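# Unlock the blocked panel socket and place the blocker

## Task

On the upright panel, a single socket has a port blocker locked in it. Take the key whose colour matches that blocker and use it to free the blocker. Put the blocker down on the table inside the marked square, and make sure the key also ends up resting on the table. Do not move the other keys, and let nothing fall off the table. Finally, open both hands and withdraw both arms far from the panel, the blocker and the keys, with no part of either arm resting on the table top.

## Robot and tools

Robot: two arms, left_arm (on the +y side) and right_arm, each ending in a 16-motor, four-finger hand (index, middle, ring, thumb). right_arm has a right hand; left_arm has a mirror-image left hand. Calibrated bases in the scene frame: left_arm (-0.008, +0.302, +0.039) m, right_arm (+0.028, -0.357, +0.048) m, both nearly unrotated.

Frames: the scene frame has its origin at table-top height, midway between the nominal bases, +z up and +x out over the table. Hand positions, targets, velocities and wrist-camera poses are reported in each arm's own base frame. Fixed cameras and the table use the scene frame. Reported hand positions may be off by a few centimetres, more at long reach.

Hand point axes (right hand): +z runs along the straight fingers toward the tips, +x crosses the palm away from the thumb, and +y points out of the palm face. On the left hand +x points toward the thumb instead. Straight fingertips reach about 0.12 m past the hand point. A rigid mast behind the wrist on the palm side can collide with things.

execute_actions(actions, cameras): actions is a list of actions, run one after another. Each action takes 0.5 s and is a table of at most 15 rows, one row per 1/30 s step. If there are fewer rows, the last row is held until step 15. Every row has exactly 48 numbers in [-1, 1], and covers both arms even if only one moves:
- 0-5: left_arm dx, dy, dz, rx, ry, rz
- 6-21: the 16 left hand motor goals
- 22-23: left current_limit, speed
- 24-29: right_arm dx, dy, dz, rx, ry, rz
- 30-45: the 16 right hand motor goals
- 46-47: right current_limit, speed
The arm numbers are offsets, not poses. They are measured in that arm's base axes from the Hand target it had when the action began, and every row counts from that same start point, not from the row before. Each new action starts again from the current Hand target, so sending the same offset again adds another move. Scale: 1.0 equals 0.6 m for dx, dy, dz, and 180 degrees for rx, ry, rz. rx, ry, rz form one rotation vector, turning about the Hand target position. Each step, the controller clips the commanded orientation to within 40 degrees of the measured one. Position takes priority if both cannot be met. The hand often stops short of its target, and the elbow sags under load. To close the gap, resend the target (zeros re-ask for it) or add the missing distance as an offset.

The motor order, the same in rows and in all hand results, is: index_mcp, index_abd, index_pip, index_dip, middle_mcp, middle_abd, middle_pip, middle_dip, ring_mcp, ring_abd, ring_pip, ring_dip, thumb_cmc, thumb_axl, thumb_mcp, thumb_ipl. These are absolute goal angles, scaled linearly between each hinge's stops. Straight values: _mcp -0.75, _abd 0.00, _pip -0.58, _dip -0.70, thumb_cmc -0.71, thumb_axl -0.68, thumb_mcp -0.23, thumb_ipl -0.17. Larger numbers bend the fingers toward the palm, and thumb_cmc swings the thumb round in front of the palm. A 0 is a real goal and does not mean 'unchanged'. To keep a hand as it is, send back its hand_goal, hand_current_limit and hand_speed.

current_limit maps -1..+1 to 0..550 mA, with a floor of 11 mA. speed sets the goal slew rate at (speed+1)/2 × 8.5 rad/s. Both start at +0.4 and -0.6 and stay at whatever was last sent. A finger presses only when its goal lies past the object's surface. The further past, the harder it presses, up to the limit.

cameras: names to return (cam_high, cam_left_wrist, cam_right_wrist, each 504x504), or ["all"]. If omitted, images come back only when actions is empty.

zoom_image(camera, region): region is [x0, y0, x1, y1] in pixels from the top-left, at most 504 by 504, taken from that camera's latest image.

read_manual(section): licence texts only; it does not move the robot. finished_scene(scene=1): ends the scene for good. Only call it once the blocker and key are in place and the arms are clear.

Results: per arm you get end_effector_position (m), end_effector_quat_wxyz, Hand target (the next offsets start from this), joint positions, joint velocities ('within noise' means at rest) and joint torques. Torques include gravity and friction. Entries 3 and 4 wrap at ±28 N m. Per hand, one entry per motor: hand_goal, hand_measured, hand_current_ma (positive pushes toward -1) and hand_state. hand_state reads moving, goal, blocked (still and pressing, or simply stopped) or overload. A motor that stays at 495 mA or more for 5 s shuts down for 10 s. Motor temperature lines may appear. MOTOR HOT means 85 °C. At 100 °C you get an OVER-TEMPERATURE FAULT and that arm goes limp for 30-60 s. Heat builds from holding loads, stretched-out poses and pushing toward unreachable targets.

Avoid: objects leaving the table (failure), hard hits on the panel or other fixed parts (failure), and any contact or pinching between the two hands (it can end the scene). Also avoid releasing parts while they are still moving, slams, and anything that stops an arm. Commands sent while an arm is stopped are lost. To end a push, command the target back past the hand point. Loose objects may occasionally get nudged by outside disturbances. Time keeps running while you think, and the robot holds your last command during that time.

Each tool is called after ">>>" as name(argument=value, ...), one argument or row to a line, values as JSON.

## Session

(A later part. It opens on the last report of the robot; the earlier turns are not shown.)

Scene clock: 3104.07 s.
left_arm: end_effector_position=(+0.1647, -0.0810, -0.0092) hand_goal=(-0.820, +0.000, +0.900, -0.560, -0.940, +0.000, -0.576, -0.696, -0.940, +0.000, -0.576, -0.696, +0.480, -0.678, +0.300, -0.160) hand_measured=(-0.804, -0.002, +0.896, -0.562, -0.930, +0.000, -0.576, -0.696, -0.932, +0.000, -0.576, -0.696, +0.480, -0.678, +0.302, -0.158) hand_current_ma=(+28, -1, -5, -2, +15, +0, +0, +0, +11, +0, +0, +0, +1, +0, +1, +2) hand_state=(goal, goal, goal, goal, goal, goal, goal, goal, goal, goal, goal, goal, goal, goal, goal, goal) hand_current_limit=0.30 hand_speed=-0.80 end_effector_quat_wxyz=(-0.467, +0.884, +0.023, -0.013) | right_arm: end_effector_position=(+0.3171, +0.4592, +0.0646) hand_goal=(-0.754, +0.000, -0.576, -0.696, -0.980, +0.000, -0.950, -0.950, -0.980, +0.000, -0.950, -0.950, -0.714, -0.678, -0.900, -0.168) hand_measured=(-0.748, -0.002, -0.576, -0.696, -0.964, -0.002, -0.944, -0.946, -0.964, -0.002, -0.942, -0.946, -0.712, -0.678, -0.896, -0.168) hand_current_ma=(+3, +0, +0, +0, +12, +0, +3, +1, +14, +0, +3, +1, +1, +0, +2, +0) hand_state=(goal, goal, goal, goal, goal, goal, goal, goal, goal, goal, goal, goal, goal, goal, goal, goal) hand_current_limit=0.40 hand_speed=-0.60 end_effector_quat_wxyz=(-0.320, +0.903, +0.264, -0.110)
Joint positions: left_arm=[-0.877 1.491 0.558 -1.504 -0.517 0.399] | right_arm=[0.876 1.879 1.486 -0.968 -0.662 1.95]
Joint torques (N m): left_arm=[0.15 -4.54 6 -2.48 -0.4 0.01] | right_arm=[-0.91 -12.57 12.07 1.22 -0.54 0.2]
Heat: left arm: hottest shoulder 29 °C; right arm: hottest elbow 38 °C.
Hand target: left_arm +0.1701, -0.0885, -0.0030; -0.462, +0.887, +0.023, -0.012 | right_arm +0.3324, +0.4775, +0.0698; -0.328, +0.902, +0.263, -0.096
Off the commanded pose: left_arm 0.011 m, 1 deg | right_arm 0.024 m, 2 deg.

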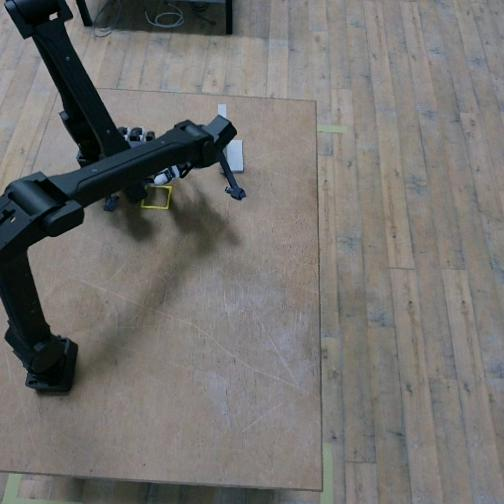

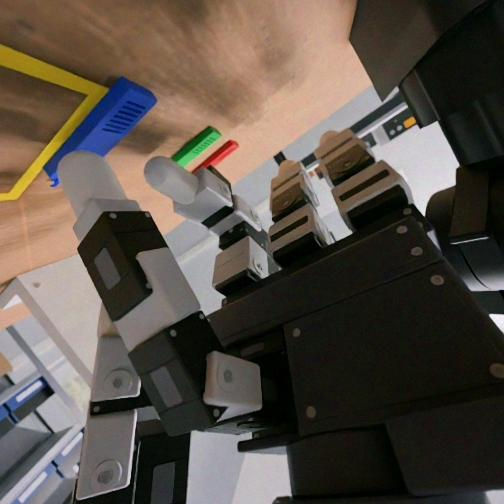

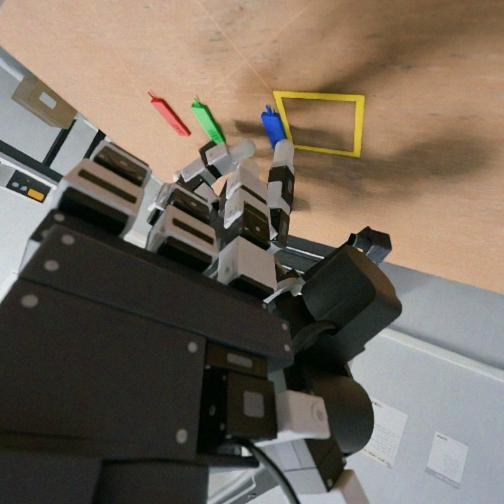

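>>> execute_actions(
  actions=[
    [[0,0,0,0,0,0,-0.82,0,0.90,-0.56,-0.94,0,-0.576,-0.696,-0.94,0,-0.576,-0.696,0.481,-0.677,0.30,-0.16,0.3,-0.8,0,0.0133,-0.03,0,0,0,-0.754,0,-0.576,-0.696,-0.98,0,-0.95,-0.95,-0.98,0,-0.95,-0.95,-0.714,-0.678,-0.9,-0.168,0.4,-0.6]],
    [[0,0,0,0,0,0,-0.82,0,0.90,-0.56,-0.94,0,-0.576,-0.696,-0.94,0,-0.576,-0.696,0.481,-0.677,0.30,-0.16,0.3,-0.8,0,0,-0.035,0,0,0,-0.754,0,-0.576,-0.696,-0.98,0,-0.95,-0.95,-0.98,0,-0.95,-0.95,-0.714,-0.678,-0.9,-0.168,0.4,-0.6]],
  ],
  cameras=["all"],
)

>>> zoom_image(
  camera="cam_right_wrist",
  region=[220, 80, 340, 200],
)

>>> zoom_image(
  camera="cam_left_wrist",
  region=[20, 120, 180, 300],
)

Scene clock: 3146.93 s.
left_arm: end_effector_position=(+0.1647, -0.0810, -0.0092) hand_goal=(-0.820, +0.000, +0.900, -0.560, -0.940, +0.000, -0.576, -0.696, -0.940, +0.000, -0.576, -0.696, +0.480, -0.678, +0.300, -0.160) hand_measured=(-0.804, -0.002, +0.896, -0.562, -0.930, +0.000, -0.576, -0.696, -0.932, +0.000, -0.576, -0.696, +0.480, -0.678, +0.302, -0.158) hand_current_ma=(+28, -1, -5, -2, +15, +0, +0, +0, +11, +0, +0, +0, +1, +0, +1, +2) hand_state=(goal, goal, goal, goal, goal, goal, goal, goal, goal, goal, goal, goal, goal, goal, goal, goal) hand_current_limit=0.30 hand_speed=-0.80 end_effector_quat_wxyz=(-0.467, +0.884, +0.023, -0.013) | right_arm: end_effector_position=(+0.3283, +0.4727, +0.0382) hand_goal=(-0.754, +0.000, -0.576, -0.696, -0.980, +0.000, -0.950, -0.950, -0.980, +0.000, -0.950, -0.950, -0.714, -0.678, -0.900, -0.168) hand_measured=(-0.748, -0.002, -0.576, -0.696, -0.964, -0.002, -0.944, -0.946, -0.964, -0.002, -0.942, -0.946, -0.712, -0.678, -0.896, -0.168) hand_current_ma=(+3, +0, +0, +0, +12, +0, +3, +1, +14, +0, +3, +1, +1, +0, +2, +0) hand_state=(goal, goal, goal, goal, goal, goal, goal, goal, goal, goal, goal, goal, goal, goal, goal, goal) hand_current_limit=0.40 hand_speed=-0.60 end_effector_quat_wxyz=(-0.328, +0.902, +0.264, -0.097)
Joint positions: left_arm=[-0.877 1.491 0.558 -1.504 -0.517 0.399] | right_arm=[0.876 1.929 1.486 -0.882 -0.66 1.961]
Joint torques (N m): left_arm=[0.21 -4.54 6 -2.5 -0.39 0.01] | right_arm=[-0.15 -12.69 10.13 1.35 -0.54 0.22]
Heat: left arm: hottest shoulder 29 °C; right arm: hottest elbow 39 °C.
Hand target: left_arm +0.1701, -0.0885, -0.0030; -0.462, +0.887, +0.023, -0.012 | right_arm +0.3325, +0.4854, +0.0309; -0.328, +0.902, +0.263, -0.096
Off the commanded pose: left_arm 0.011 m, 1 deg | right_arm 0.015 m, 0 deg.

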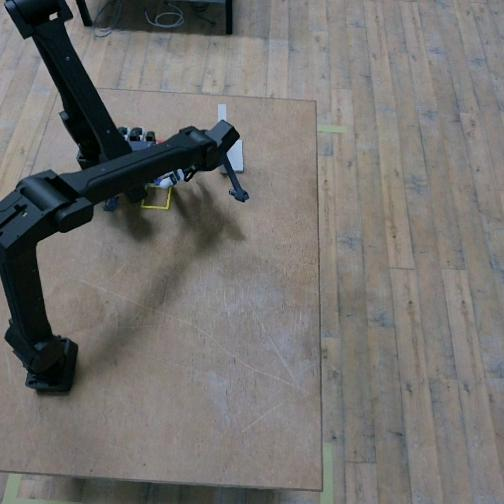

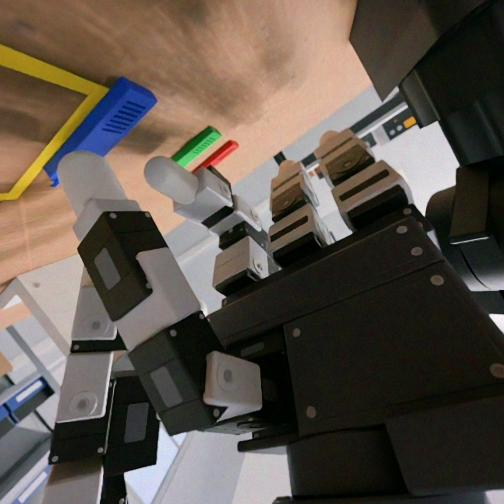

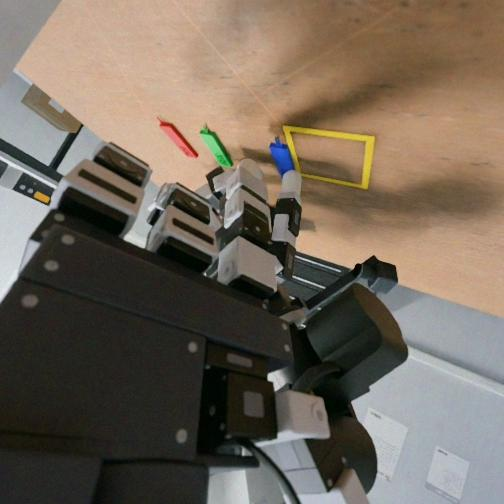

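Scaled by 4.200 from the camera's 504x504 image, which has a finer 720x720 frame.

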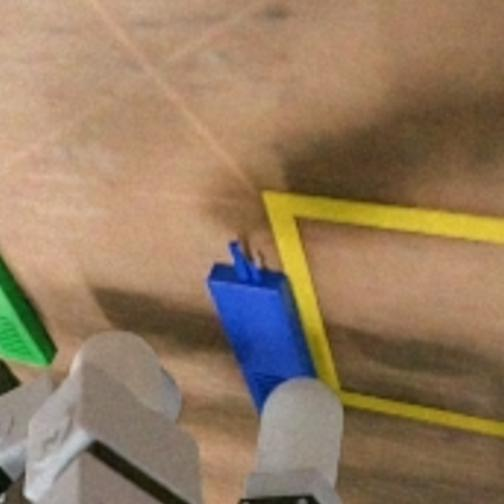

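Scaled by 2.800 from the camera's 504x504 image, which has a finer 720x720 frame.

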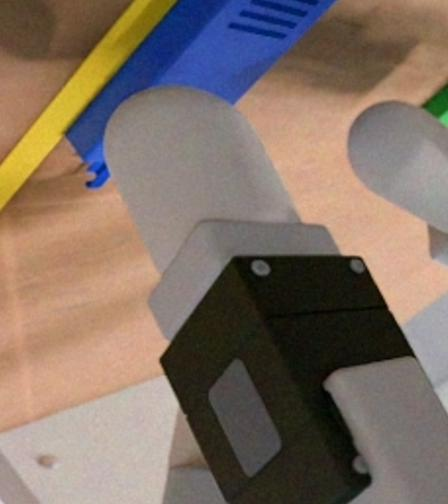

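>>> execute_actions(
  actions=[
    [[0,0,0,0,0,0,-0.82,0,0.90,-0.56,-0.94,0,-0.576,-0.696,-0.94,0,-0.576,-0.696,0.481,-0.677,0.30,-0.16,0.3,-0.8,-0.0198,-0.0132,-0.01,0,0,0,-0.754,0,-0.576,-0.696,-0.98,0,-0.95,-0.95,-0.98,0,-0.95,-0.95,-0.714,-0.678,-0.9,-0.168,0.4,-0.6]],
    [[0,0,0,0,0,0,-0.82,0,0.90,-0.56,-0.94,0,-0.576,-0.696,-0.94,0,-0.576,-0.696,0.481,-0.677,0.30,-0.16,0.3,-0.8,0,0,-0.02,0,0,0,-0.754,0,-0.576,-0.696,-0.98,0,-0.95,-0.95,-0.98,0,-0.95,-0.95,-0.714,-0.678,-0.9,-0.168,0.4,-0.6]],
  ],
  cameras=["cam_right_wrist","cam_left_wrist"],
)

>>> zoom_image(
  camera="cam_right_wrist",
  region=[220, 80, 340, 200],
)

Scene clock: 3185.07 s.
left_arm: end_effector_position=(+0.1647, -0.0810, -0.0092) hand_goal=(-0.820, +0.000, +0.900, -0.560, -0.940, +0.000, -0.576, -0.696, -0.940, +0.000, -0.576, -0.696, +0.480, -0.678, +0.300, -0.160) hand_measured=(-0.804, -0.002, +0.896, -0.562, -0.930, +0.000, -0.576, -0.696, -0.932, +0.000, -0.576, -0.696, +0.480, -0.678, +0.302, -0.158) hand_current_ma=(+28, -1, -5, -2, +15, +0, +0, +0, +11, +0, +0, +0, +1, +0, +1, +2) hand_state=(goal, goal, goal, goal, goal, goal, goal, goal, goal, goal, goal, goal, goal, goal, goal, goal) hand_current_limit=0.30 hand_speed=-0.80 end_effector_quat_wxyz=(-0.467, +0.884, +0.023, -0.013) | right_arm: end_effector_position=(+0.3291, +0.4805, +0.0317) hand_goal=(-0.754, +0.000, -0.576, -0.696, -0.980, +0.000, -0.950, -0.950, -0.980, +0.000, -0.950, -0.950, -0.714, -0.678, -0.900, -0.168) hand_measured=(-0.748, -0.002, -0.576, -0.696, -0.964, -0.002, -0.944, -0.946, -0.964, -0.002, -0.942, -0.946, -0.712, -0.678, -0.896, -0.168) hand_current_ma=(+3, +0, +0, +0, +12, +0, +3, +1, +14, +0, +3, +1, +1, +0, +2, +0) hand_state=(goal, goal, goal, goal, goal, goal, goal, goal, goal, goal, goal, goal, goal, goal, goal, goal) hand_current_limit=0.40 hand_speed=-0.60 end_effector_quat_wxyz=(-0.337, +0.898, +0.270, -0.082)
Joint positions: left_arm=[-0.877 1.491 0.558 -1.504 -0.517 0.399] | right_arm=[0.883 1.929 1.465 -0.819 -0.658 1.969]
Joint torques (N m): left_arm=[0.26 -4.54 5.97 -2.47 -0.4 0] | right_arm=[-0.21 -13.39 6.71 1.46 -0.52 0.23]
Heat: left arm: hottest shoulder 29 °C; right arm: hottest elbow 38 °C.
Hand target: left_arm +0.1701, -0.0885, -0.0030; -0.462, +0.887, +0.023, -0.012 | right_arm +0.3206, +0.4775, +0.0128; -0.328, +0.902, +0.263, -0.096
Off the commanded pose: left_arm 0.011 m, 1 deg | right_arm 0.021 m, 2 deg.
Images, in order (width x height): cam_left_wrist 504x504, cam_right_wrist 504x504.

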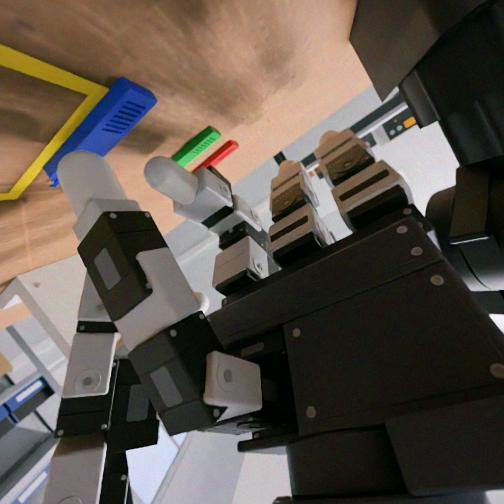

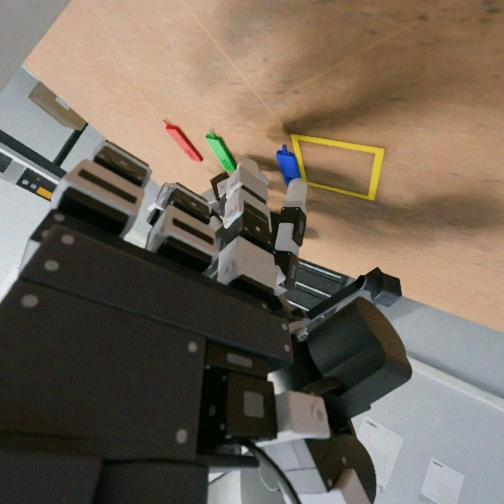

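Scaled by 4.200 from the camera's 504x504 image, which has a finer 720x720 frame.

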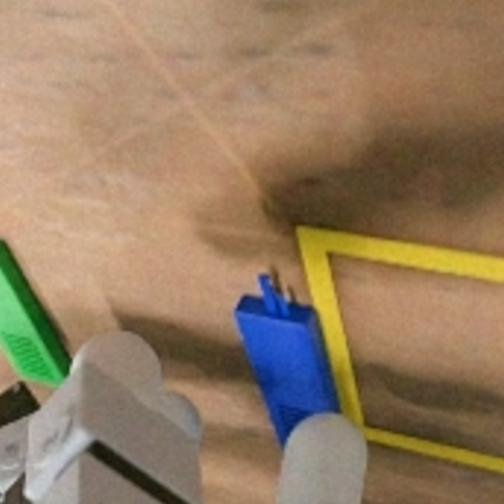

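>>> execute_actions(
  actions=[
    [[0,0,0,0,0,0,-0.82,0,0.90,-0.56,-0.94,0,-0.576,-0.696,-0.94,0,-0.576,-0.696,0.481,-0.677,0.30,-0.16,0.3,-0.8,-0.0133,-0.0167,-0.008,0,0,0,-0.754,0,-0.576,-0.696,-0.98,0,-0.95,-0.95,-0.98,0,-0.95,-0.95,-0.714,-0.678,-0.9,-0.168,0.4,-0.6]],
  ],
  cameras=[],
)

Scene clock: 3209.80 s.
left_arm: end_effector_position=(+0.1647, -0.0810, -0.0092) hand_goal=(-0.820, +0.000, +0.900, -0.560, -0.940, +0.000, -0.576, -0.696, -0.940, +0.000, -0.576, -0.696, +0.480, -0.678, +0.300, -0.160) hand_measured=(-0.804, -0.002, +0.896, -0.562, -0.930, +0.000, -0.576, -0.696, -0.932, +0.000, -0.576, -0.696, +0.480, -0.678, +0.302, -0.158) hand_current_ma=(+28, -1, -5, -2, +15, +0, +0, +0, +11, +0, +0, +0, +1, +0, +1, +2) hand_state=(goal, goal, goal, goal, goal, goal, goal, goal, goal, goal, goal, goal, goal, goal, goal, goal) hand_current_limit=0.30 hand_speed=-0.80 end_effector_quat_wxyz=(-0.467, +0.884, +0.023, -0.013) | right_arm: end_effector_position=(+0.3189, +0.4680, +0.0132) hand_goal=(-0.754, +0.000, -0.576, -0.696, -0.980, +0.000, -0.950, -0.950, -0.980, +0.000, -0.950, -0.950, -0.714, -0.678, -0.900, -0.168) hand_measured=(-0.748, -0.002, -0.576, -0.696, -0.964, -0.002, -0.944, -0.946, -0.964, -0.002, -0.942, -0.946, -0.712, -0.678, -0.896, -0.168) hand_current_ma=(+3, +0, +0, +0, +12, +0, +3, +1, +14, +0, +3, +1, +1, +0, +2, +0) hand_state=(goal, goal, goal, goal, goal, goal, goal, goal, goal, goal, goal, goal, goal, goal, goal, goal) hand_current_limit=0.40 hand_speed=-0.60 end_effector_quat_wxyz=(-0.331, +0.901, +0.266, -0.092)
Joint positions: left_arm=[-0.877 1.491 0.558 -1.504 -0.517 0.399] | right_arm=[0.883 1.929 1.412 -0.79 -0.658 1.969]
Joint torques (N m): left_arm=[0.26 -4.54 5.98 -2.48 -0.4 0.01] | right_arm=[-0.21 -14.62 6.72 1.42 -0.54 0.22]
Heat: left arm: hottest shoulder 29 °C; right arm: hottest elbow 36 °C.
Hand target: left_arm +0.1701, -0.0885, -0.0030; -0.462, +0.887, +0.023, -0.012 | right_arm +0.3126, +0.4674, +0.0080; -0.328, +0.902, +0.263, -0.096
Off the commanded pose: left_arm 0.011 m, 1 deg | right_arm 0.008 m, 1 deg.
No camera images: "cameras" was empty.

>>> execute_actions(
  actions=[],
  cameras=["cam_right_wrist","cam_left_wrist"],
)

>>> zoom_image(
  camera="cam_right_wrist",
  region=[220, 90, 340, 210],
)

>>> zoom_image(
  camera="cam_left_wrist",
  region=[20, 120, 180, 280],
)

Scene clock: 3224.80 s.
left_arm: end_effector_position=(+0.1647, -0.0810, -0.0092) hand_goal=(-0.820, +0.000, +0.900, -0.560, -0.940, +0.000, -0.576, -0.696, -0.940, +0.000, -0.576, -0.696, +0.480, -0.678, +0.300, -0.160) hand_measured=(-0.804, -0.002, +0.896, -0.562, -0.930, +0.000, -0.576, -0.696, -0.932, +0.000, -0.576, -0.696, +0.480, -0.678, +0.302, -0.158) hand_current_ma=(+28, -1, -5, -2, +15, +0, +0, +0, +11, +0, +0, +0, +1, +0, +1, +2) hand_state=(goal, goal, goal, goal, goal, goal, goal, goal, goal, goal, goal, goal, goal, goal, goal, goal) hand_current_limit=0.30 hand_speed=-0.80 end_effector_quat_wxyz=(-0.467, +0.884, +0.023, -0.013) | right_arm: end_effector_position=(+0.3189, +0.4680, +0.0132) hand_goal=(-0.754, +0.000, -0.576, -0.696, -0.980, +0.000, -0.950, -0.950, -0.980, +0.000, -0.950, -0.950, -0.714, -0.678, -0.900, -0.168) hand_measured=(-0.748, -0.002, -0.576, -0.696, -0.964, -0.002, -0.944, -0.946, -0.964, -0.002, -0.942, -0.946, -0.712, -0.678, -0.896, -0.168) hand_current_ma=(+3, +0, +0, +0, +12, +0, +3, +1, +14, +0, +3, +1, +1, +0, +2, +0) hand_state=(goal, goal, goal, goal, goal, goal, goal, goal, goal, goal, goal, goal, goal, goal, goal, goal) hand_current_limit=0.40 hand_speed=-0.60 end_effector_quat_wxyz=(-0.331, +0.901, +0.266, -0.092)
Joint positions: left_arm=[-0.877 1.491 0.558 -1.504 -0.517 0.399] | right_arm=[0.883 1.929 1.412 -0.79 -0.658 1.969]
Joint velocities: within noise
Joint torques (N m): left_arm=[0.21 -4.54 6 -2.47 -0.4 0.01] | right_arm=[-0.21 -14.56 6.72 1.39 -0.55 0.21]
Motor temperatures (°C): left_arm=[24 29 27 25 25 25] | right_arm=[23 28 36 25 26 25]
Heat: left arm: hottest shoulder 29 °C; right arm: hottest elbow 36 °C.
Hand target: left_arm +0.1701, -0.0885, -0.0030; -0.462, +0.887, +0.023, -0.012 | right_arm +0.3125, +0.4674, +0.0080; -0.328, +0.902, +0.263, -0.096
Off the commanded pose: left_arm 0.011 m, 1 deg | right_arm 0.008 m, 1 deg.
Images, in order (width x height): cam_left_wrist 504x504, cam_right_wrist 504x504.

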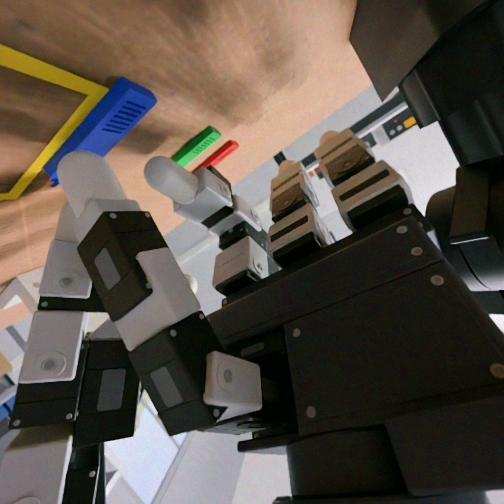

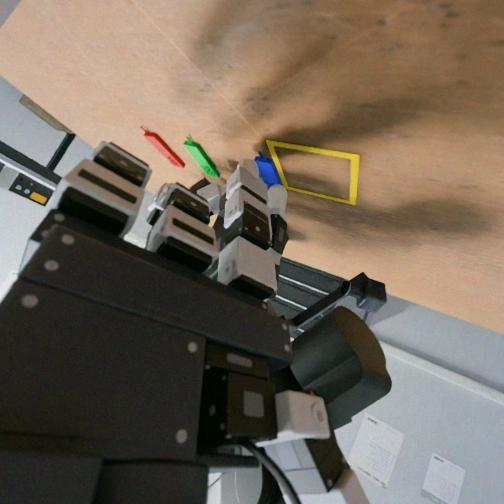

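Scaled by 4.200 from the camera's 504x504 image, which has a finer 720x720 frame.

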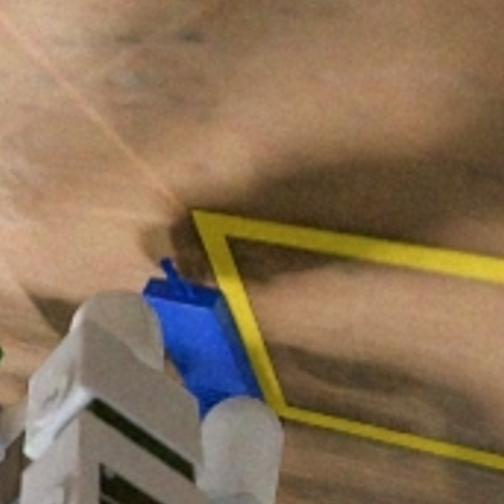

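Scaled by 3.150 from the camera's 504x504 image, which has a finer 720x720 frame.

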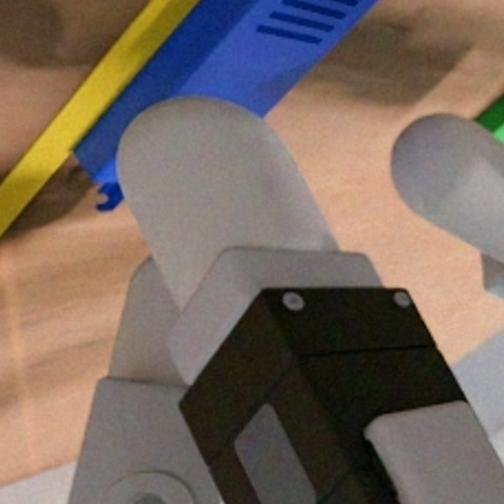

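>>> execute_actions(
  actions=[
    [[0,0,0,0,0,0,-0.82,0,0.90,-0.56,-0.94,0,-0.576,-0.696,-0.94,0,-0.576,-0.696,0.481,-0.677,0.30,-0.16,0.3,-0.8,-0.0068,-0.0022,-0.01,0,0,0,-0.754,0,-0.576,-0.696,-0.98,0,-0.95,-0.95,-0.98,0,-0.95,-0.95,-0.714,-0.678,-0.9,-0.168,0.4,-0.6]],
  ],
  cameras=["cam_right_wrist","cam_left_wrist"],
)

>>> zoom_image(
  camera="cam_right_wrist",
  region=[220, 90, 340, 210],
)

>>> zoom_image(
  camera="cam_left_wrist",
  region=[20, 120, 180, 280],
)

Scene clock: 3261.53 s.
left_arm: end_effector_position=(+0.1647, -0.0810, -0.0092) hand_goal=(-0.820, +0.000, +0.900, -0.560, -0.940, +0.000, -0.576, -0.696, -0.940, +0.000, -0.576, -0.696, +0.480, -0.678, +0.300, -0.160) hand_measured=(-0.804, -0.002, +0.896, -0.562, -0.930, +0.000, -0.576, -0.696, -0.932, +0.000, -0.576, -0.696, +0.480, -0.678, +0.302, -0.158) hand_current_ma=(+28, -1, -5, -2, +15, +0, +0, +0, +11, +0, +0, +0, +1, +0, +1, +2) hand_state=(goal, goal, goal, goal, goal, goal, goal, goal, goal, goal, goal, goal, goal, goal, goal, goal) hand_current_limit=0.30 hand_speed=-0.80 end_effector_quat_wxyz=(-0.467, +0.884, +0.023, -0.013) | right_arm: end_effector_position=(+0.3159, +0.4676, +0.0079) hand_goal=(-0.754, +0.000, -0.576, -0.696, -0.980, +0.000, -0.950, -0.950, -0.980, +0.000, -0.950, -0.950, -0.714, -0.678, -0.900, -0.168) hand_measured=(-0.748, -0.002, -0.576, -0.696, -0.964, -0.002, -0.944, -0.946, -0.964, -0.002, -0.942, -0.946, -0.712, -0.678, -0.896, -0.168) hand_current_ma=(+3, +0, +0, +0, +12, +0, +3, +1, +14, +0, +3, +1, +1, +0, +2, +0) hand_state=(goal, goal, goal, goal, goal, goal, goal, goal, goal, goal, goal, goal, goal, goal, goal, goal) hand_current_limit=0.40 hand_speed=-0.60 end_effector_quat_wxyz=(-0.332, +0.900, +0.266, -0.091)
Joint positions: left_arm=[-0.877 1.491 0.558 -1.504 -0.517 0.399] | right_arm=[0.887 1.929 1.395 -0.769 -0.657 1.974]
Joint torques (N m): left_arm=[0.26 -4.54 5.98 -2.48 -0.4 0.01] | right_arm=[-0.21 -14.56 6.48 1.42 -0.53 0.23]
Heat: left arm: hottest shoulder 29 °C; right arm: hottest elbow 35 °C.
Hand target: left_arm +0.1701, -0.0885, -0.0030; -0.462, +0.887, +0.023, -0.012 | right_arm +0.3085, +0.4661, +0.0020; -0.328, +0.902, +0.262, -0.096
Off the commanded pose: left_arm 0.011 m, 1 deg | right_arm 0.010 m, 1 deg.
Images, in order (width x height): cam_left_wrist 504x504, cam_right_wrist 504x504.

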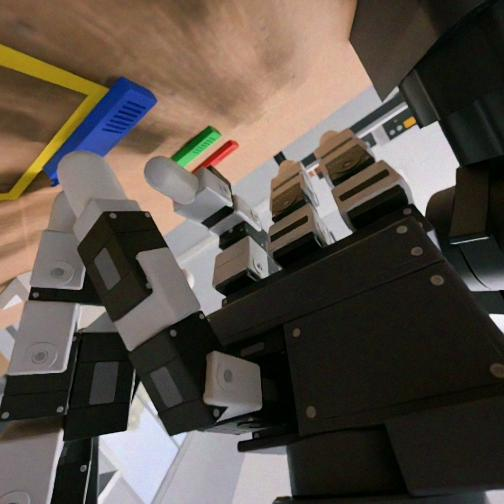

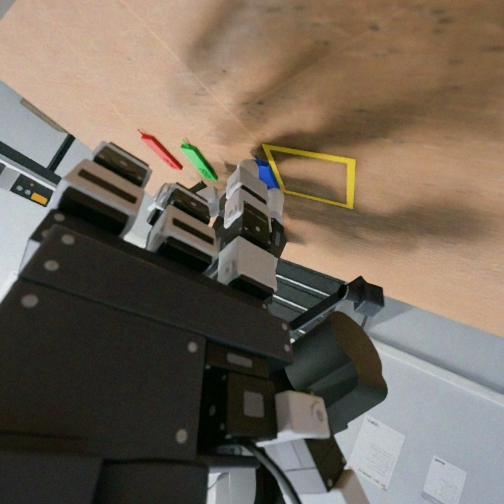

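Scaled by 4.200 from the camera's 504x504 image, which has a finer 720x720 frame.

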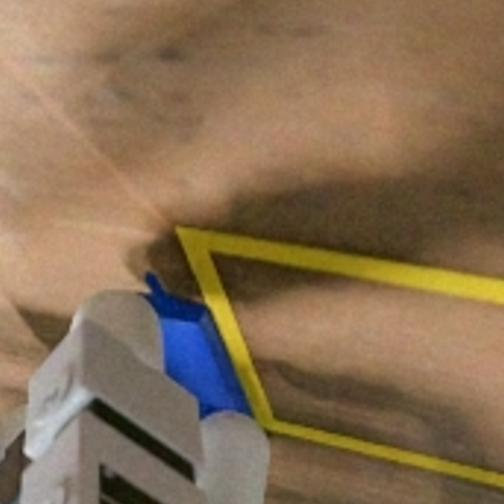

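Scaled by 3.150 from the camera's 504x504 image, which has a finer 720x720 frame.

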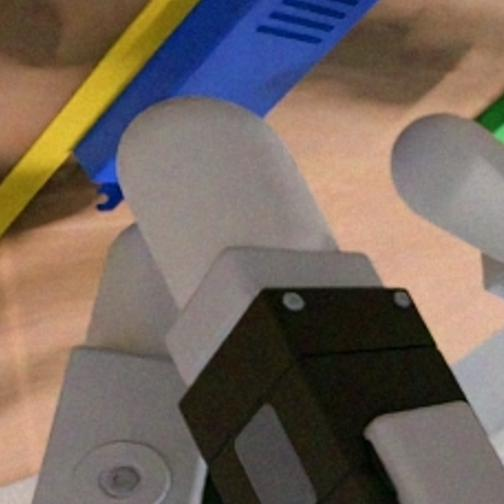

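>>> execute_actions(
  actions=[
    [[0,0,0,0,0,0,-0.82,0,0.90,-0.56,-0.94,0,-0.576,-0.696,-0.94,0,-0.576,-0.696,0.481,-0.677,0.30,-0.16,0.3,-0.8,-0.001,0.001,-0.007,0,0,0,-0.754,0,-0.576,-0.696,-0.98,0,-0.95,-0.95,-0.98,0,-0.95,-0.95,-0.714,-0.678,-0.9,-0.168,0.4,-0.6]],
  ],
  cameras=["cam_right_wrist","cam_left_wrist"],
)

>>> zoom_image(
  camera="cam_left_wrist",
  region=[20, 60, 180, 220],
)

Scene clock: 3296.60 s.
left_arm: end_effector_position=(+0.1647, -0.0810, -0.0092) hand_goal=(-0.820, +0.000, +0.900, -0.560, -0.940, +0.000, -0.576, -0.696, -0.940, +0.000, -0.576, -0.696, +0.480, -0.678, +0.300, -0.160) hand_measured=(-0.804, -0.002, +0.896, -0.562, -0.930, +0.000, -0.576, -0.696, -0.932, +0.000, -0.576, -0.696, +0.480, -0.678, +0.302, -0.158) hand_current_ma=(+28, -1, -5, -2, +15, +0, +0, +0, +11, +0, +0, +0, +1, +0, +1, +2) hand_state=(goal, goal, goal, goal, goal, goal, goal, goal, goal, goal, goal, goal, goal, goal, goal, goal) hand_current_limit=0.30 hand_speed=-0.80 end_effector_quat_wxyz=(-0.467, +0.884, +0.023, -0.013) | right_arm: end_effector_position=(+0.3168, +0.4700, +0.0081) hand_goal=(-0.754, +0.000, -0.576, -0.696, -0.980, +0.000, -0.950, -0.950, -0.980, +0.000, -0.950, -0.950, -0.714, -0.678, -0.900, -0.168) hand_measured=(-0.748, -0.002, -0.576, -0.696, -0.964, -0.002, -0.944, -0.946, -0.964, -0.002, -0.942, -0.946, -0.712, -0.678, -0.896, -0.168) hand_current_ma=(+3, +0, +0, +0, +12, +0, +3, +1, +14, +0, +3, +1, +1, +0, +2, +0) hand_state=(goal, goal, goal, goal, goal, goal, goal, goal, goal, goal, goal, goal, goal, goal, goal, goal) hand_current_limit=0.40 hand_speed=-0.60 end_effector_quat_wxyz=(-0.334, +0.900, +0.268, -0.088)
Joint positions: left_arm=[-0.877 1.491 0.558 -1.504 -0.517 0.399] | right_arm=[0.888 1.929 1.395 -0.758 -0.657 1.976]
Joint torques (N m): left_arm=[0.21 -4.54 6 -2.48 -0.4 0.01] | right_arm=[-0.15 -14.15 6.2 1.43 -0.52 0.21]
Heat: left arm: hottest shoulder 29 °C; right arm: hottest elbow 34 °C.
Hand target: left_arm +0.1701, -0.0885, -0.0030; -0.462, +0.887, +0.023, -0.012 | right_arm +0.3079, +0.4667, -0.0022; -0.328, +0.902, +0.262, -0.096
Off the commanded pose: left_arm 0.011 m, 1 deg | right_arm 0.014 m, 1 deg.
Images, in order (width x height): cam_left_wrist 504x504, cam_right_wrist 504x504.

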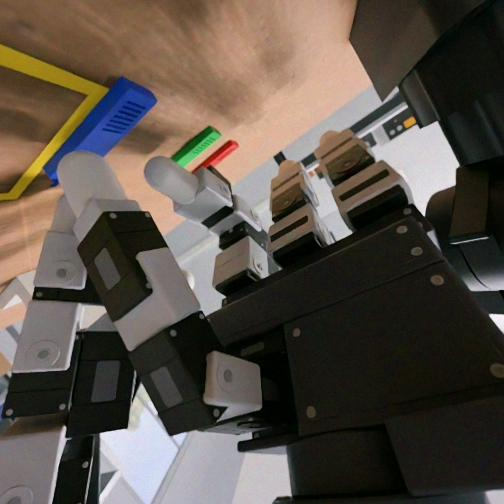

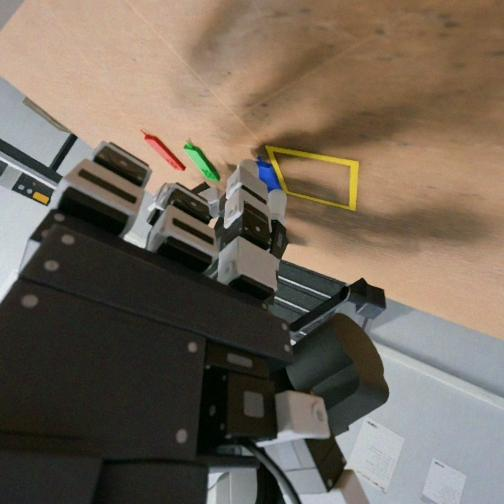

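Scaled by 3.150 from the camera's 504x504 image, which has a finer 720x720 frame.

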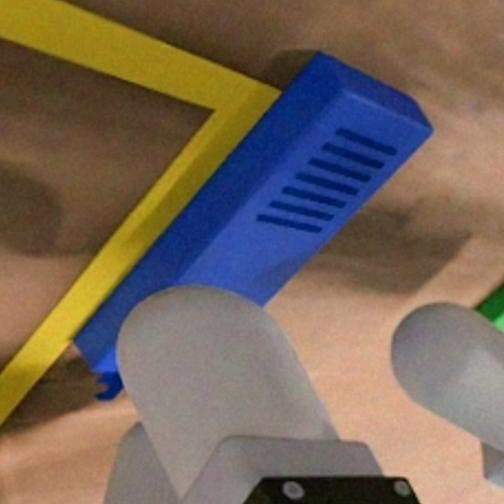

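>>> execute_actions(
  actions=[
    [[0,0,0,0,0,0,-0.82,0,0.90,-0.56,-0.94,0,-0.576,-0.696,-0.94,0,-0.576,-0.696,0.481,-0.677,0.30,-0.16,0.3,-0.8,-0.0017,-0.005,-0.009,0,0,0,-0.754,0,-0.576,-0.696,-0.98,0,-0.95,-0.95,-0.98,0,-0.95,-0.95,-0.714,-0.678,-0.9,-0.168,0.4,-0.6]],
  ],
  cameras=[],
)

Scene clock: 3303.83 s.
left_arm: end_effector_position=(+0.1647, -0.0810, -0.0092) hand_goal=(-0.820, +0.000, +0.900, -0.560, -0.940, +0.000, -0.576, -0.696, -0.940, +0.000, -0.576, -0.696, +0.480, -0.678, +0.300, -0.160) hand_measured=(-0.804, -0.002, +0.896, -0.562, -0.930, +0.000, -0.576, -0.696, -0.932, +0.000, -0.576, -0.696, +0.480, -0.678, +0.302, -0.158) hand_current_ma=(+28, -1, -5, -2, +15, +0, +0, +0, +11, +0, +0, +0, +1, +0, +1, +2) hand_state=(goal, goal, goal, goal, goal, goal, goal, goal, goal, goal, goal, goal, goal, goal, goal, goal) hand_current_limit=0.30 hand_speed=-0.80 end_effector_quat_wxyz=(-0.467, +0.884, +0.023, -0.013) | right_arm: end_effector_position=(+0.3140, +0.4666, +0.0022) hand_goal=(-0.754, +0.000, -0.576, -0.696, -0.980, +0.000, -0.950, -0.950, -0.980, +0.000, -0.950, -0.950, -0.714, -0.678, -0.900, -0.168) hand_measured=(-0.748, +0.000, -0.576, -0.696, -0.964, -0.002, -0.944, -0.946, -0.964, -0.002, -0.942, -0.946, -0.712, -0.678, -0.896, -0.168) hand_current_ma=(+3, +0, +0, +0, +12, +0, +3, +1, +14, +0, +3, +1, +1, +0, +2, +0) hand_state=(goal, goal, goal, goal, goal, goal, goal, goal, goal, goal, goal, goal, goal, goal, goal, goal) hand_current_limit=0.40 hand_speed=-0.60 end_effector_quat_wxyz=(-0.333, +0.900, +0.267, -0.089)
Joint positions: left_arm=[-0.877 1.491 0.558 -1.504 -0.517 0.399] | right_arm=[0.888 1.929 1.377 -0.744 -0.657 1.976]
Joint torques (N m): left_arm=[0.21 -4.54 6 -2.45 -0.4 0.01] | right_arm=[-0.38 -14.1 6.39 1.44 -0.53 0.19]
Heat: left arm: hottest shoulder 29 °C; right arm: hottest elbow 34 °C.
Hand target: left_arm +0.1701, -0.0885, -0.0030; -0.462, +0.887, +0.023, -0.012 | right_arm +0.3069, +0.4637, -0.0075; -0.328, +0.902, +0.262, -0.096
Off the commanded pose: left_arm 0.011 m, 1 deg | right_arm 0.012 m, 1 deg.
No camera images: "cameras" was empty.

>>> execute_actions(
  actions=[],
  cameras=["cam_right_wrist","cam_left_wrist"],
)

>>> zoom_image(
  camera="cam_left_wrist",
  region=[20, 100, 140, 220],
)

>>> zoom_image(
  camera="cam_right_wrist",
  region=[220, 120, 320, 220],
)

Scene clock: 3312.90 s.
left_arm: end_effector_position=(+0.1647, -0.0810, -0.0092) hand_goal=(-0.820, +0.000, +0.900, -0.560, -0.940, +0.000, -0.576, -0.696, -0.940, +0.000, -0.576, -0.696, +0.480, -0.678, +0.300, -0.160) hand_measured=(-0.804, -0.002, +0.896, -0.562, -0.930, +0.000, -0.576, -0.696, -0.932, +0.000, -0.576, -0.696, +0.480, -0.678, +0.302, -0.158) hand_current_ma=(+28, -1, -5, -2, +15, +0, +0, +0, +11, +0, +0, +0, +1, +0, +1, +2) hand_state=(goal, goal, goal, goal, goal, goal, goal, goal, goal, goal, goal, goal, goal, goal, goal, goal) hand_current_limit=0.30 hand_speed=-0.80 end_effector_quat_wxyz=(-0.467, +0.884, +0.023, -0.013) | right_arm: end_effector_position=(+0.3140, +0.4666, +0.0022) hand_goal=(-0.754, +0.000, -0.576, -0.696, -0.980, +0.000, -0.950, -0.950, -0.980, +0.000, -0.950, -0.950, -0.714, -0.678, -0.900, -0.168) hand_measured=(-0.748, +0.000, -0.576, -0.696, -0.964, -0.002, -0.944, -0.946, -0.964, -0.002, -0.942, -0.946, -0.712, -0.678, -0.896, -0.168) hand_current_ma=(+3, +0, +0, +0, +12, +0, +3, +1, +14, +0, +3, +1, +1, +0, +2, +0) hand_state=(goal, goal, goal, goal, goal, goal, goal, goal, goal, goal, goal, goal, goal, goal, goal, goal) hand_current_limit=0.40 hand_speed=-0.60 end_effector_quat_wxyz=(-0.333, +0.900, +0.267, -0.089)
Joint positions: left_arm=[-0.877 1.491 0.558 -1.504 -0.517 0.399] | right_arm=[0.888 1.929 1.377 -0.744 -0.657 1.976]
Joint velocities: within noise
Joint torques (N m): left_arm=[0.21 -4.54 6.01 -2.47 -0.39 0.01] | right_arm=[-0.32 -14.04 6.37 1.42 -0.53 0.18]
Motor temperatures (°C): left_arm=[24 29 27 25 25 25] | right_arm=[23 29 34 25 26 25]
Heat: left arm: hottest shoulder 29 °C; right arm: hottest elbow 34 °C.
Hand target: left_arm +0.1701, -0.0885, -0.0030; -0.462, +0.887, +0.023, -0.012 | right_arm +0.3069, +0.4637, -0.0075; -0.328, +0.902, +0.262, -0.096
Off the commanded pose: left_arm 0.011 m, 1 deg | right_arm 0.012 m, 1 deg.
Images, in order (width x height): cam_left_wrist 504x504, cam_right_wrist 504x504.

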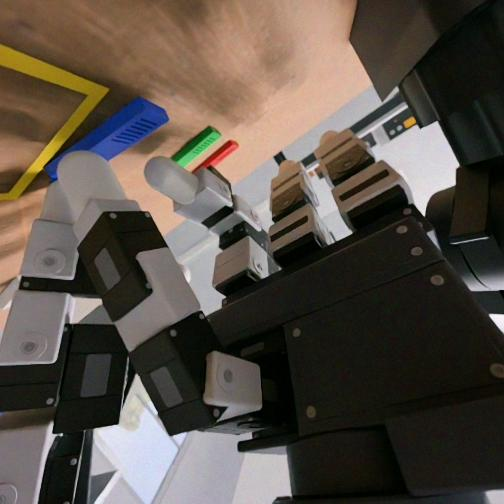

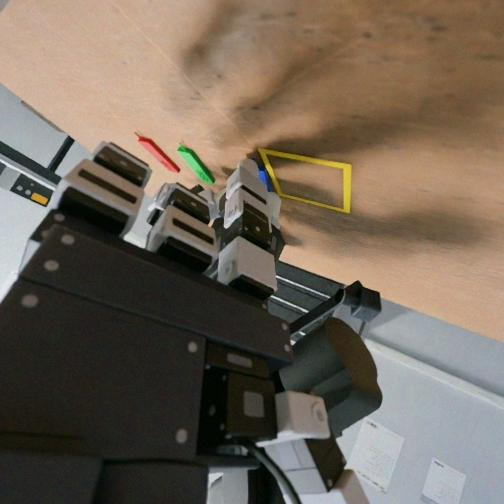

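Scaled by 4.200 from the camera's 504x504 image, which has a finer 720x720 frame.

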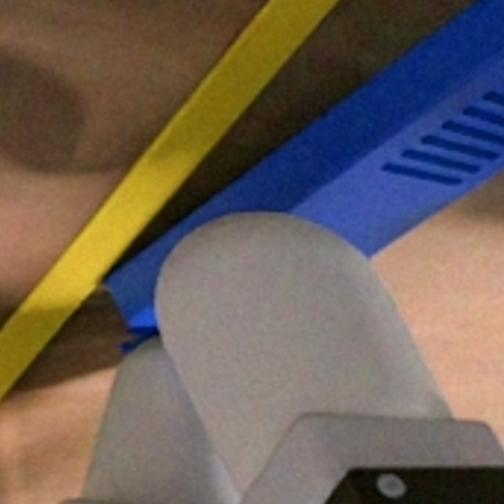

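Scaled by 5.040 from the camera's 504x504 image, which has a finer 720x720 frame.

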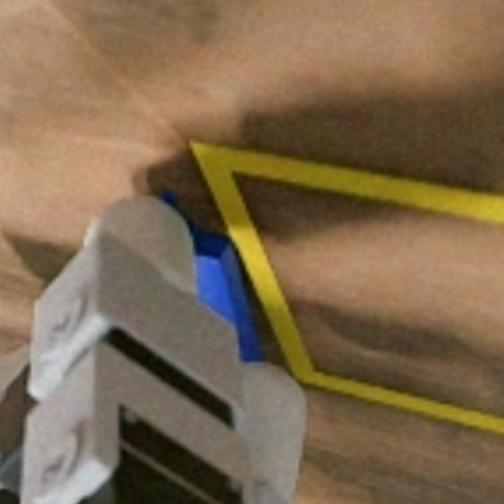

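>>> execute_actions(
  actions=[
    [[-0.006,0.002,-0.02,0,0,0,-0.82,0,0.90,-0.56,-0.94,0,-0.576,-0.696,-0.94,0,-0.576,-0.696,0.481,-0.677,0.30,-0.16,0.3,-0.8,0,0,0,0,0,0,-0.754,0,-0.576,-0.696,-0.98,0,-0.95,-0.95,-0.98,0,-0.95,-0.95,-0.714,-0.678,-0.9,-0.168,0.4,-0.6]],
  ],
  cameras=["cam_left_wrist"],
)

Scene clock: 3336.00 s.
left_arm: end_effector_position=(+0.1646, -0.0825, -0.0111) hand_goal=(-0.820, +0.000, +0.900, -0.560, -0.940, +0.000, -0.576, -0.696, -0.940, +0.000, -0.576, -0.696, +0.480, -0.678, +0.300, -0.160) hand_measured=(-0.804, -0.002, +0.896, -0.562, -0.930, +0.000, -0.576, -0.696, -0.932, +0.000, -0.576, -0.696, +0.480, -0.678, +0.302, -0.158) hand_current_ma=(+28, -1, -5, -2, +15, +0, +0, +0, +11, +0, +0, +0, +1, +0, +1, +2) hand_state=(goal, goal, goal, goal, goal, goal, goal, goal, goal, goal, goal, goal, goal, goal, goal, goal) hand_current_limit=0.30 hand_speed=-0.80 end_effector_quat_wxyz=(-0.464, +0.885, +0.025, -0.014) | right_arm: end_effector_position=(+0.3140, +0.4666, +0.0022) hand_goal=(-0.754, +0.000, -0.576, -0.696, -0.980, +0.000, -0.950, -0.950, -0.980, +0.000, -0.950, -0.950, -0.714, -0.678, -0.900, -0.168) hand_measured=(-0.748, +0.000, -0.576, -0.696, -0.964, -0.002, -0.944, -0.946, -0.964, -0.002, -0.942, -0.946, -0.712, -0.678, -0.896, -0.168) hand_current_ma=(+3, +0, +0, +0, +12, +0, +3, +1, +14, +0, +3, +1, +1, +0, +2, +0) hand_state=(goal, goal, goal, goal, goal, goal, goal, goal, goal, goal, goal, goal, goal, goal, goal, goal) hand_current_limit=0.40 hand_speed=-0.60 end_effector_quat_wxyz=(-0.333, +0.900, +0.267, -0.089)
Joint positions: left_arm=[-0.877 1.495 0.558 -1.495 -0.51 0.399] | right_arm=[0.888 1.929 1.377 -0.744 -0.657 1.976]
Joint torques (N m): left_arm=[-0.56 -2.78 4.7 -1.02 -0.37 -0.06] | right_arm=[-0.38 -13.98 6.34 1.39 -0.53 0.19]
Heat: left arm: hottest shoulder 29 °C; right arm: hottest elbow 34 °C.
Hand target: left_arm +0.1665, -0.0873, -0.0149; -0.461, +0.887, +0.023, -0.012 | right_arm +0.3069, +0.4637, -0.0075; -0.328, +0.902, +0.262, -0.096
Off the commanded pose: left_arm 0.006 m, 0 deg | right_arm 0.012 m, 1 deg.
Images, in order (width x height): cam_left_wrist 504x504.

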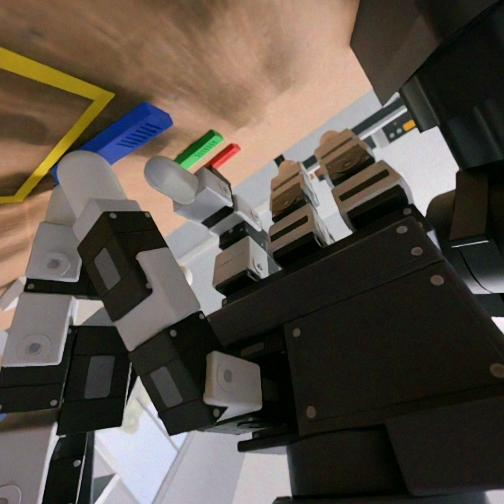

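>>> execute_actions(
  actions=[
    [[-0.006,0.002,-0.015,0,0,0,-0.82,0,0.90,-0.56,-0.94,0,-0.576,-0.696,-0.94,0,-0.576,-0.696,0.481,-0.677,0.30,-0.16,0.3,-0.8,0,0,0,0,0,0,-0.754,0,-0.576,-0.696,-0.98,0,-0.95,-0.95,-0.98,0,-0.95,-0.95,-0.714,-0.678,-0.9,-0.168,0.4,-0.6]],
  ],
  cameras=["cam_left_wrist"],
)

Scene clock: 3341.57 s.
left_arm: end_effector_position=(+0.1659, -0.0870, -0.0187) hand_goal=(-0.820, +0.000, +0.900, -0.560, -0.940, +0.000, -0.576, -0.696, -0.940, +0.000, -0.576, -0.696, +0.480, -0.678, +0.300, -0.160) hand_measured=(-0.804, -0.002, +0.896, -0.562, -0.930, +0.000, -0.576, -0.696, -0.932, +0.000, -0.576, -0.696, +0.480, -0.678, +0.302, -0.158) hand_current_ma=(+27, -1, -5, -2, +15, +0, +0, +0, +11, +0, +0, +0, +1, +0, +1, +2) hand_state=(goal, goal, goal, goal, goal, goal, goal, goal, goal, goal, goal, goal, goal, goal, goal, goal) hand_current_limit=0.30 hand_speed=-0.80 end_effector_quat_wxyz=(-0.459, +0.888, +0.026, -0.011) | right_arm: end_effector_position=(+0.3140, +0.4666, +0.0022) hand_goal=(-0.754, +0.000, -0.576, -0.696, -0.980, +0.000, -0.950, -0.950, -0.980, +0.000, -0.950, -0.950, -0.714, -0.678, -0.900, -0.168) hand_measured=(-0.748, +0.000, -0.576, -0.696, -0.964, -0.002, -0.944, -0.946, -0.964, -0.002, -0.942, -0.946, -0.712, -0.678, -0.896, -0.168) hand_current_ma=(+3, +0, +0, +0, +12, +0, +3, +1, +14, +0, +3, +1, +1, +0, +2, +0) hand_state=(goal, goal, goal, goal, goal, goal, goal, goal, goal, goal, goal, goal, goal, goal, goal, goal) hand_current_limit=0.40 hand_speed=-0.60 end_effector_quat_wxyz=(-0.333, +0.900, +0.267, -0.089)
Joint positions: left_arm=[-0.882 1.517 0.558 -1.461 -0.504 0.398] | right_arm=[0.888 1.929 1.377 -0.744 -0.657 1.976]
Joint torques (N m): left_arm=[-0.73 -2.96 3.49 -1.06 -0.37 -0.11] | right_arm=[-0.38 -13.98 6.38 1.4 -0.53 0.19]
Heat: left arm: hottest shoulder 29 °C; right arm: hottest elbow 34 °C.
Hand target: left_arm +0.1629, -0.0862, -0.0239; -0.461, +0.887, +0.023, -0.012 | right_arm +0.3069, +0.4637, -0.0075; -0.328, +0.902, +0.262, -0.096
Off the commanded pose: left_arm 0.006 m, 0 deg | right_arm 0.012 m, 1 deg.
Images, in order (width x height): cam_left_wrist 504x504.

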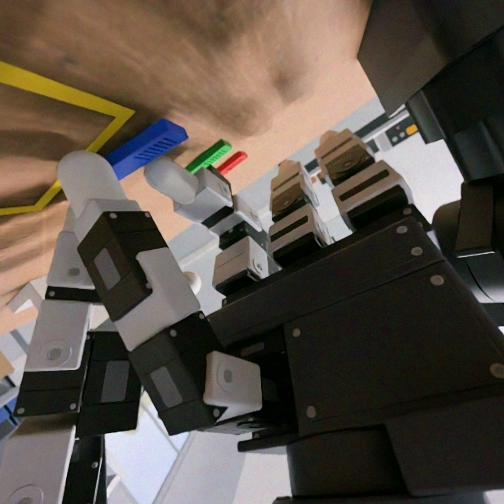

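>>> execute_actions(
  actions=[
    [[-0.0023,-0.0025,-0.013,0,0,0,-0.82,0,0.90,-0.56,-0.94,0,-0.576,-0.696,-0.94,0,-0.576,-0.696,0.481,-0.677,0.30,-0.16,0.3,-0.8,0,0,0,0,0,0,-0.754,0,-0.576,-0.696,-0.98,0,-0.95,-0.95,-0.98,0,-0.95,-0.95,-0.714,-0.678,-0.9,-0.168,0.4,-0.6]],
  ],
  cameras=["cam_left_wrist","cam_right_wrist"],
)

>>> zoom_image(
  camera="cam_left_wrist",
  region=[20, 100, 240, 260],
)

Scene clock: 3351.60 s.
left_arm: end_effector_position=(+0.1661, -0.0897, -0.0234) hand_goal=(-0.820, +0.000, +0.900, -0.560, -0.940, +0.000, -0.576, -0.696, -0.940, +0.000, -0.576, -0.696, +0.480, -0.678, +0.300, -0.160) hand_measured=(-0.806, -0.002, +0.896, -0.562, -0.930, +0.000, -0.576, -0.696, -0.932, +0.000, -0.576, -0.696, +0.482, -0.678, +0.308, -0.156) hand_current_ma=(+26, -1, -5, -2, +15, +0, +0, +0, +11, +0, +0, +0, +2, +0, +17, +6) hand_state=(goal, goal, goal, goal, goal, goal, goal, goal, goal, goal, goal, goal, goal, goal, goal, goal) hand_current_limit=0.30 hand_speed=-0.80 end_effector_quat_wxyz=(-0.458, +0.889, +0.028, -0.008) | right_arm: end_effector_position=(+0.3140, +0.4666, +0.0022) hand_goal=(-0.754, +0.000, -0.576, -0.696, -0.980, +0.000, -0.950, -0.950, -0.980, +0.000, -0.950, -0.950, -0.714, -0.678, -0.900, -0.168) hand_measured=(-0.748, +0.000, -0.576, -0.696, -0.964, -0.002, -0.944, -0.946, -0.964, -0.002, -0.942, -0.946, -0.712, -0.678, -0.896, -0.168) hand_current_ma=(+3, +0, +0, +0, +12, +0, +3, +1, +14, +0, +3, +1, +1, +0, +2, +0) hand_state=(goal, goal, goal, goal, goal, goal, goal, goal, goal, goal, goal, goal, goal, goal, goal, goal) hand_current_limit=0.40 hand_speed=-0.60 end_effector_quat_wxyz=(-0.333, +0.900, +0.267, -0.089)
Joint positions: left_arm=[-0.892 1.534 0.558 -1.443 -0.499 0.386] | right_arm=[0.888 1.929 1.377 -0.744 -0.657 1.976]
Joint torques (N m): left_arm=[-0.62 -2.55 3.1 -0.72 -0.3 -0.05] | right_arm=[-0.32 -13.98 6.35 1.37 -0.54 0.19]
Heat: left arm: hottest shoulder 29 °C; right arm: hottest elbow 34 °C.
Hand target: left_arm +0.1615, -0.0877, -0.0317; -0.461, +0.887, +0.023, -0.012 | right_arm +0.3069, +0.4637, -0.0075; -0.328, +0.902, +0.262, -0.096
Off the commanded pose: left_arm 0.010 m, 1 deg | right_arm 0.012 m, 1 deg.
Images, in order (width x height): cam_left_wrist 504x504, cam_right_wrist 504x504.

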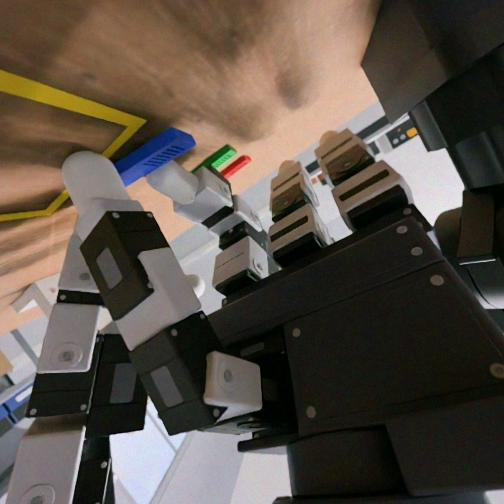

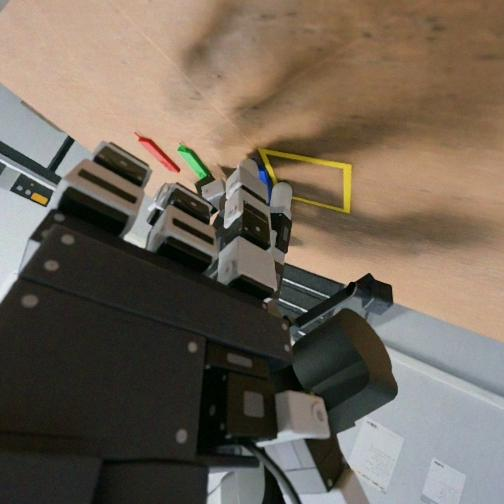

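Scaled by 2.291 from the camera's 504x504 image, which has a finer 720x720 frame.

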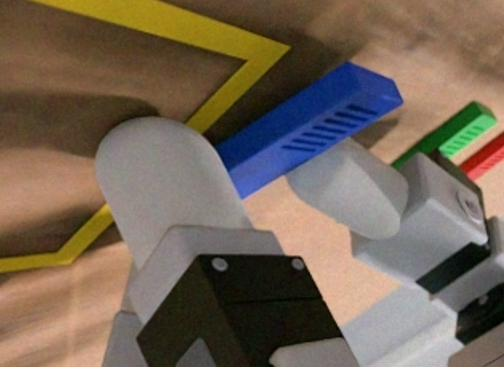

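>>> execute_actions(
  actions=[
    [[0,0,0,0,0,0,-0.74,0,0.90,-0.56,-0.94,0,-0.576,-0.696,-0.94,0,-0.576,-0.696,0.481,-0.677,0.38,-0.16,0.3,-0.9,0,0,0,0,0,0,-0.754,0,-0.576,-0.696,-0.98,0,-0.95,-0.95,-0.98,0,-0.95,-0.95,-0.714,-0.678,-0.9,-0.168,0.4,-0.6]],
  ],
  cameras=["cam_left_wrist"],
)

>>> zoom_image(
  camera="cam_left_wrist",
  region=[20, 100, 240, 260],
)

Scene clock: 3363.27 s.
left_arm: end_effector_position=(+0.1665, -0.0910, -0.0241) hand_goal=(-0.740, +0.000, +0.900, -0.560, -0.940, +0.000, -0.576, -0.696, -0.940, +0.000, -0.576, -0.696, +0.480, -0.678, +0.380, -0.160) hand_measured=(-0.756, -0.002, +0.894, -0.562, -0.930, +0.000, -0.576, -0.696, -0.932, +0.000, -0.576, -0.696, +0.484, -0.676, +0.332, -0.170) hand_current_ma=(-27, -1, -7, -2, +15, +0, +0, +0, +11, +0, +0, +0, +4, +2, -166, -20) hand_state=(goal, goal, goal, goal, goal, goal, goal, goal, goal, goal, goal, goal, goal, goal, blocked, goal) hand_current_limit=0.30 hand_speed=-0.90 end_effector_quat_wxyz=(-0.456, +0.890, +0.028, -0.007) | right_arm: end_effector_position=(+0.3140, +0.4666, +0.0022) hand_goal=(-0.754, +0.000, -0.576, -0.696, -0.980, +0.000, -0.950, -0.950, -0.980, +0.000, -0.950, -0.950, -0.714, -0.678, -0.900, -0.168) hand_measured=(-0.748, +0.000, -0.576, -0.696, -0.964, -0.002, -0.944, -0.946, -0.964, -0.002, -0.942, -0.946, -0.712, -0.678, -0.896, -0.168) hand_current_ma=(+3, +0, +0, +0, +12, +0, +3, +1, +14, +0, +3, +1, +1, +0, +2, +0) hand_state=(goal, goal, goal, goal, goal, goal, goal, goal, goal, goal, goal, goal, goal, goal, goal, goal) hand_current_limit=0.40 hand_speed=-0.60 end_effector_quat_wxyz=(-0.333, +0.900, +0.267, -0.089)
Joint positions: left_arm=[-0.895 1.534 0.558 -1.437 -0.499 0.386] | right_arm=[0.888 1.929 1.377 -0.744 -0.657 1.976]
Joint torques (N m): left_arm=[-0.5 -2.55 3.11 -0.92 -0.32 -0.06] | right_arm=[-0.38 -14.15 6.38 1.39 -0.53 0.19]
Heat: left arm: hottest shoulder 28 °C; right arm: hottest elbow 34 °C.
Hand target: left_arm +0.1615, -0.0877, -0.0318; -0.461, +0.887, +0.023, -0.012 | right_arm +0.3069, +0.4637, -0.0075; -0.328, +0.902, +0.262, -0.096
Off the commanded pose: left_arm 0.010 m, 1 deg | right_arm 0.012 m, 1 deg.
Images, in order (width x height): cam_left_wrist 504x504.

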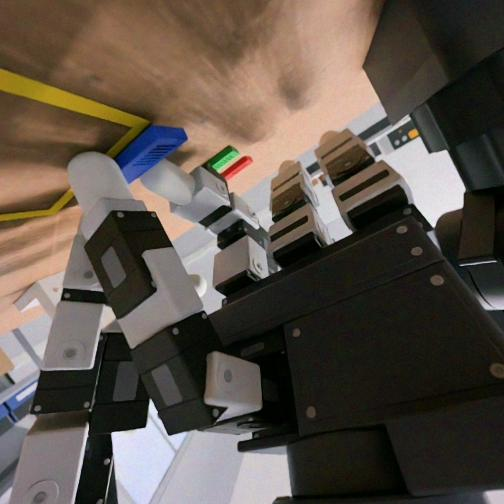

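Scaled by 2.291 from the camera's 504x504 image, which has a finer 720x720 frame.

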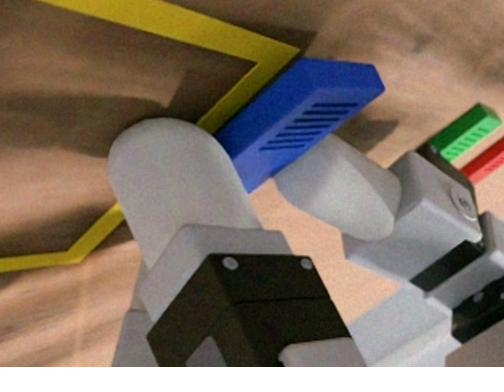

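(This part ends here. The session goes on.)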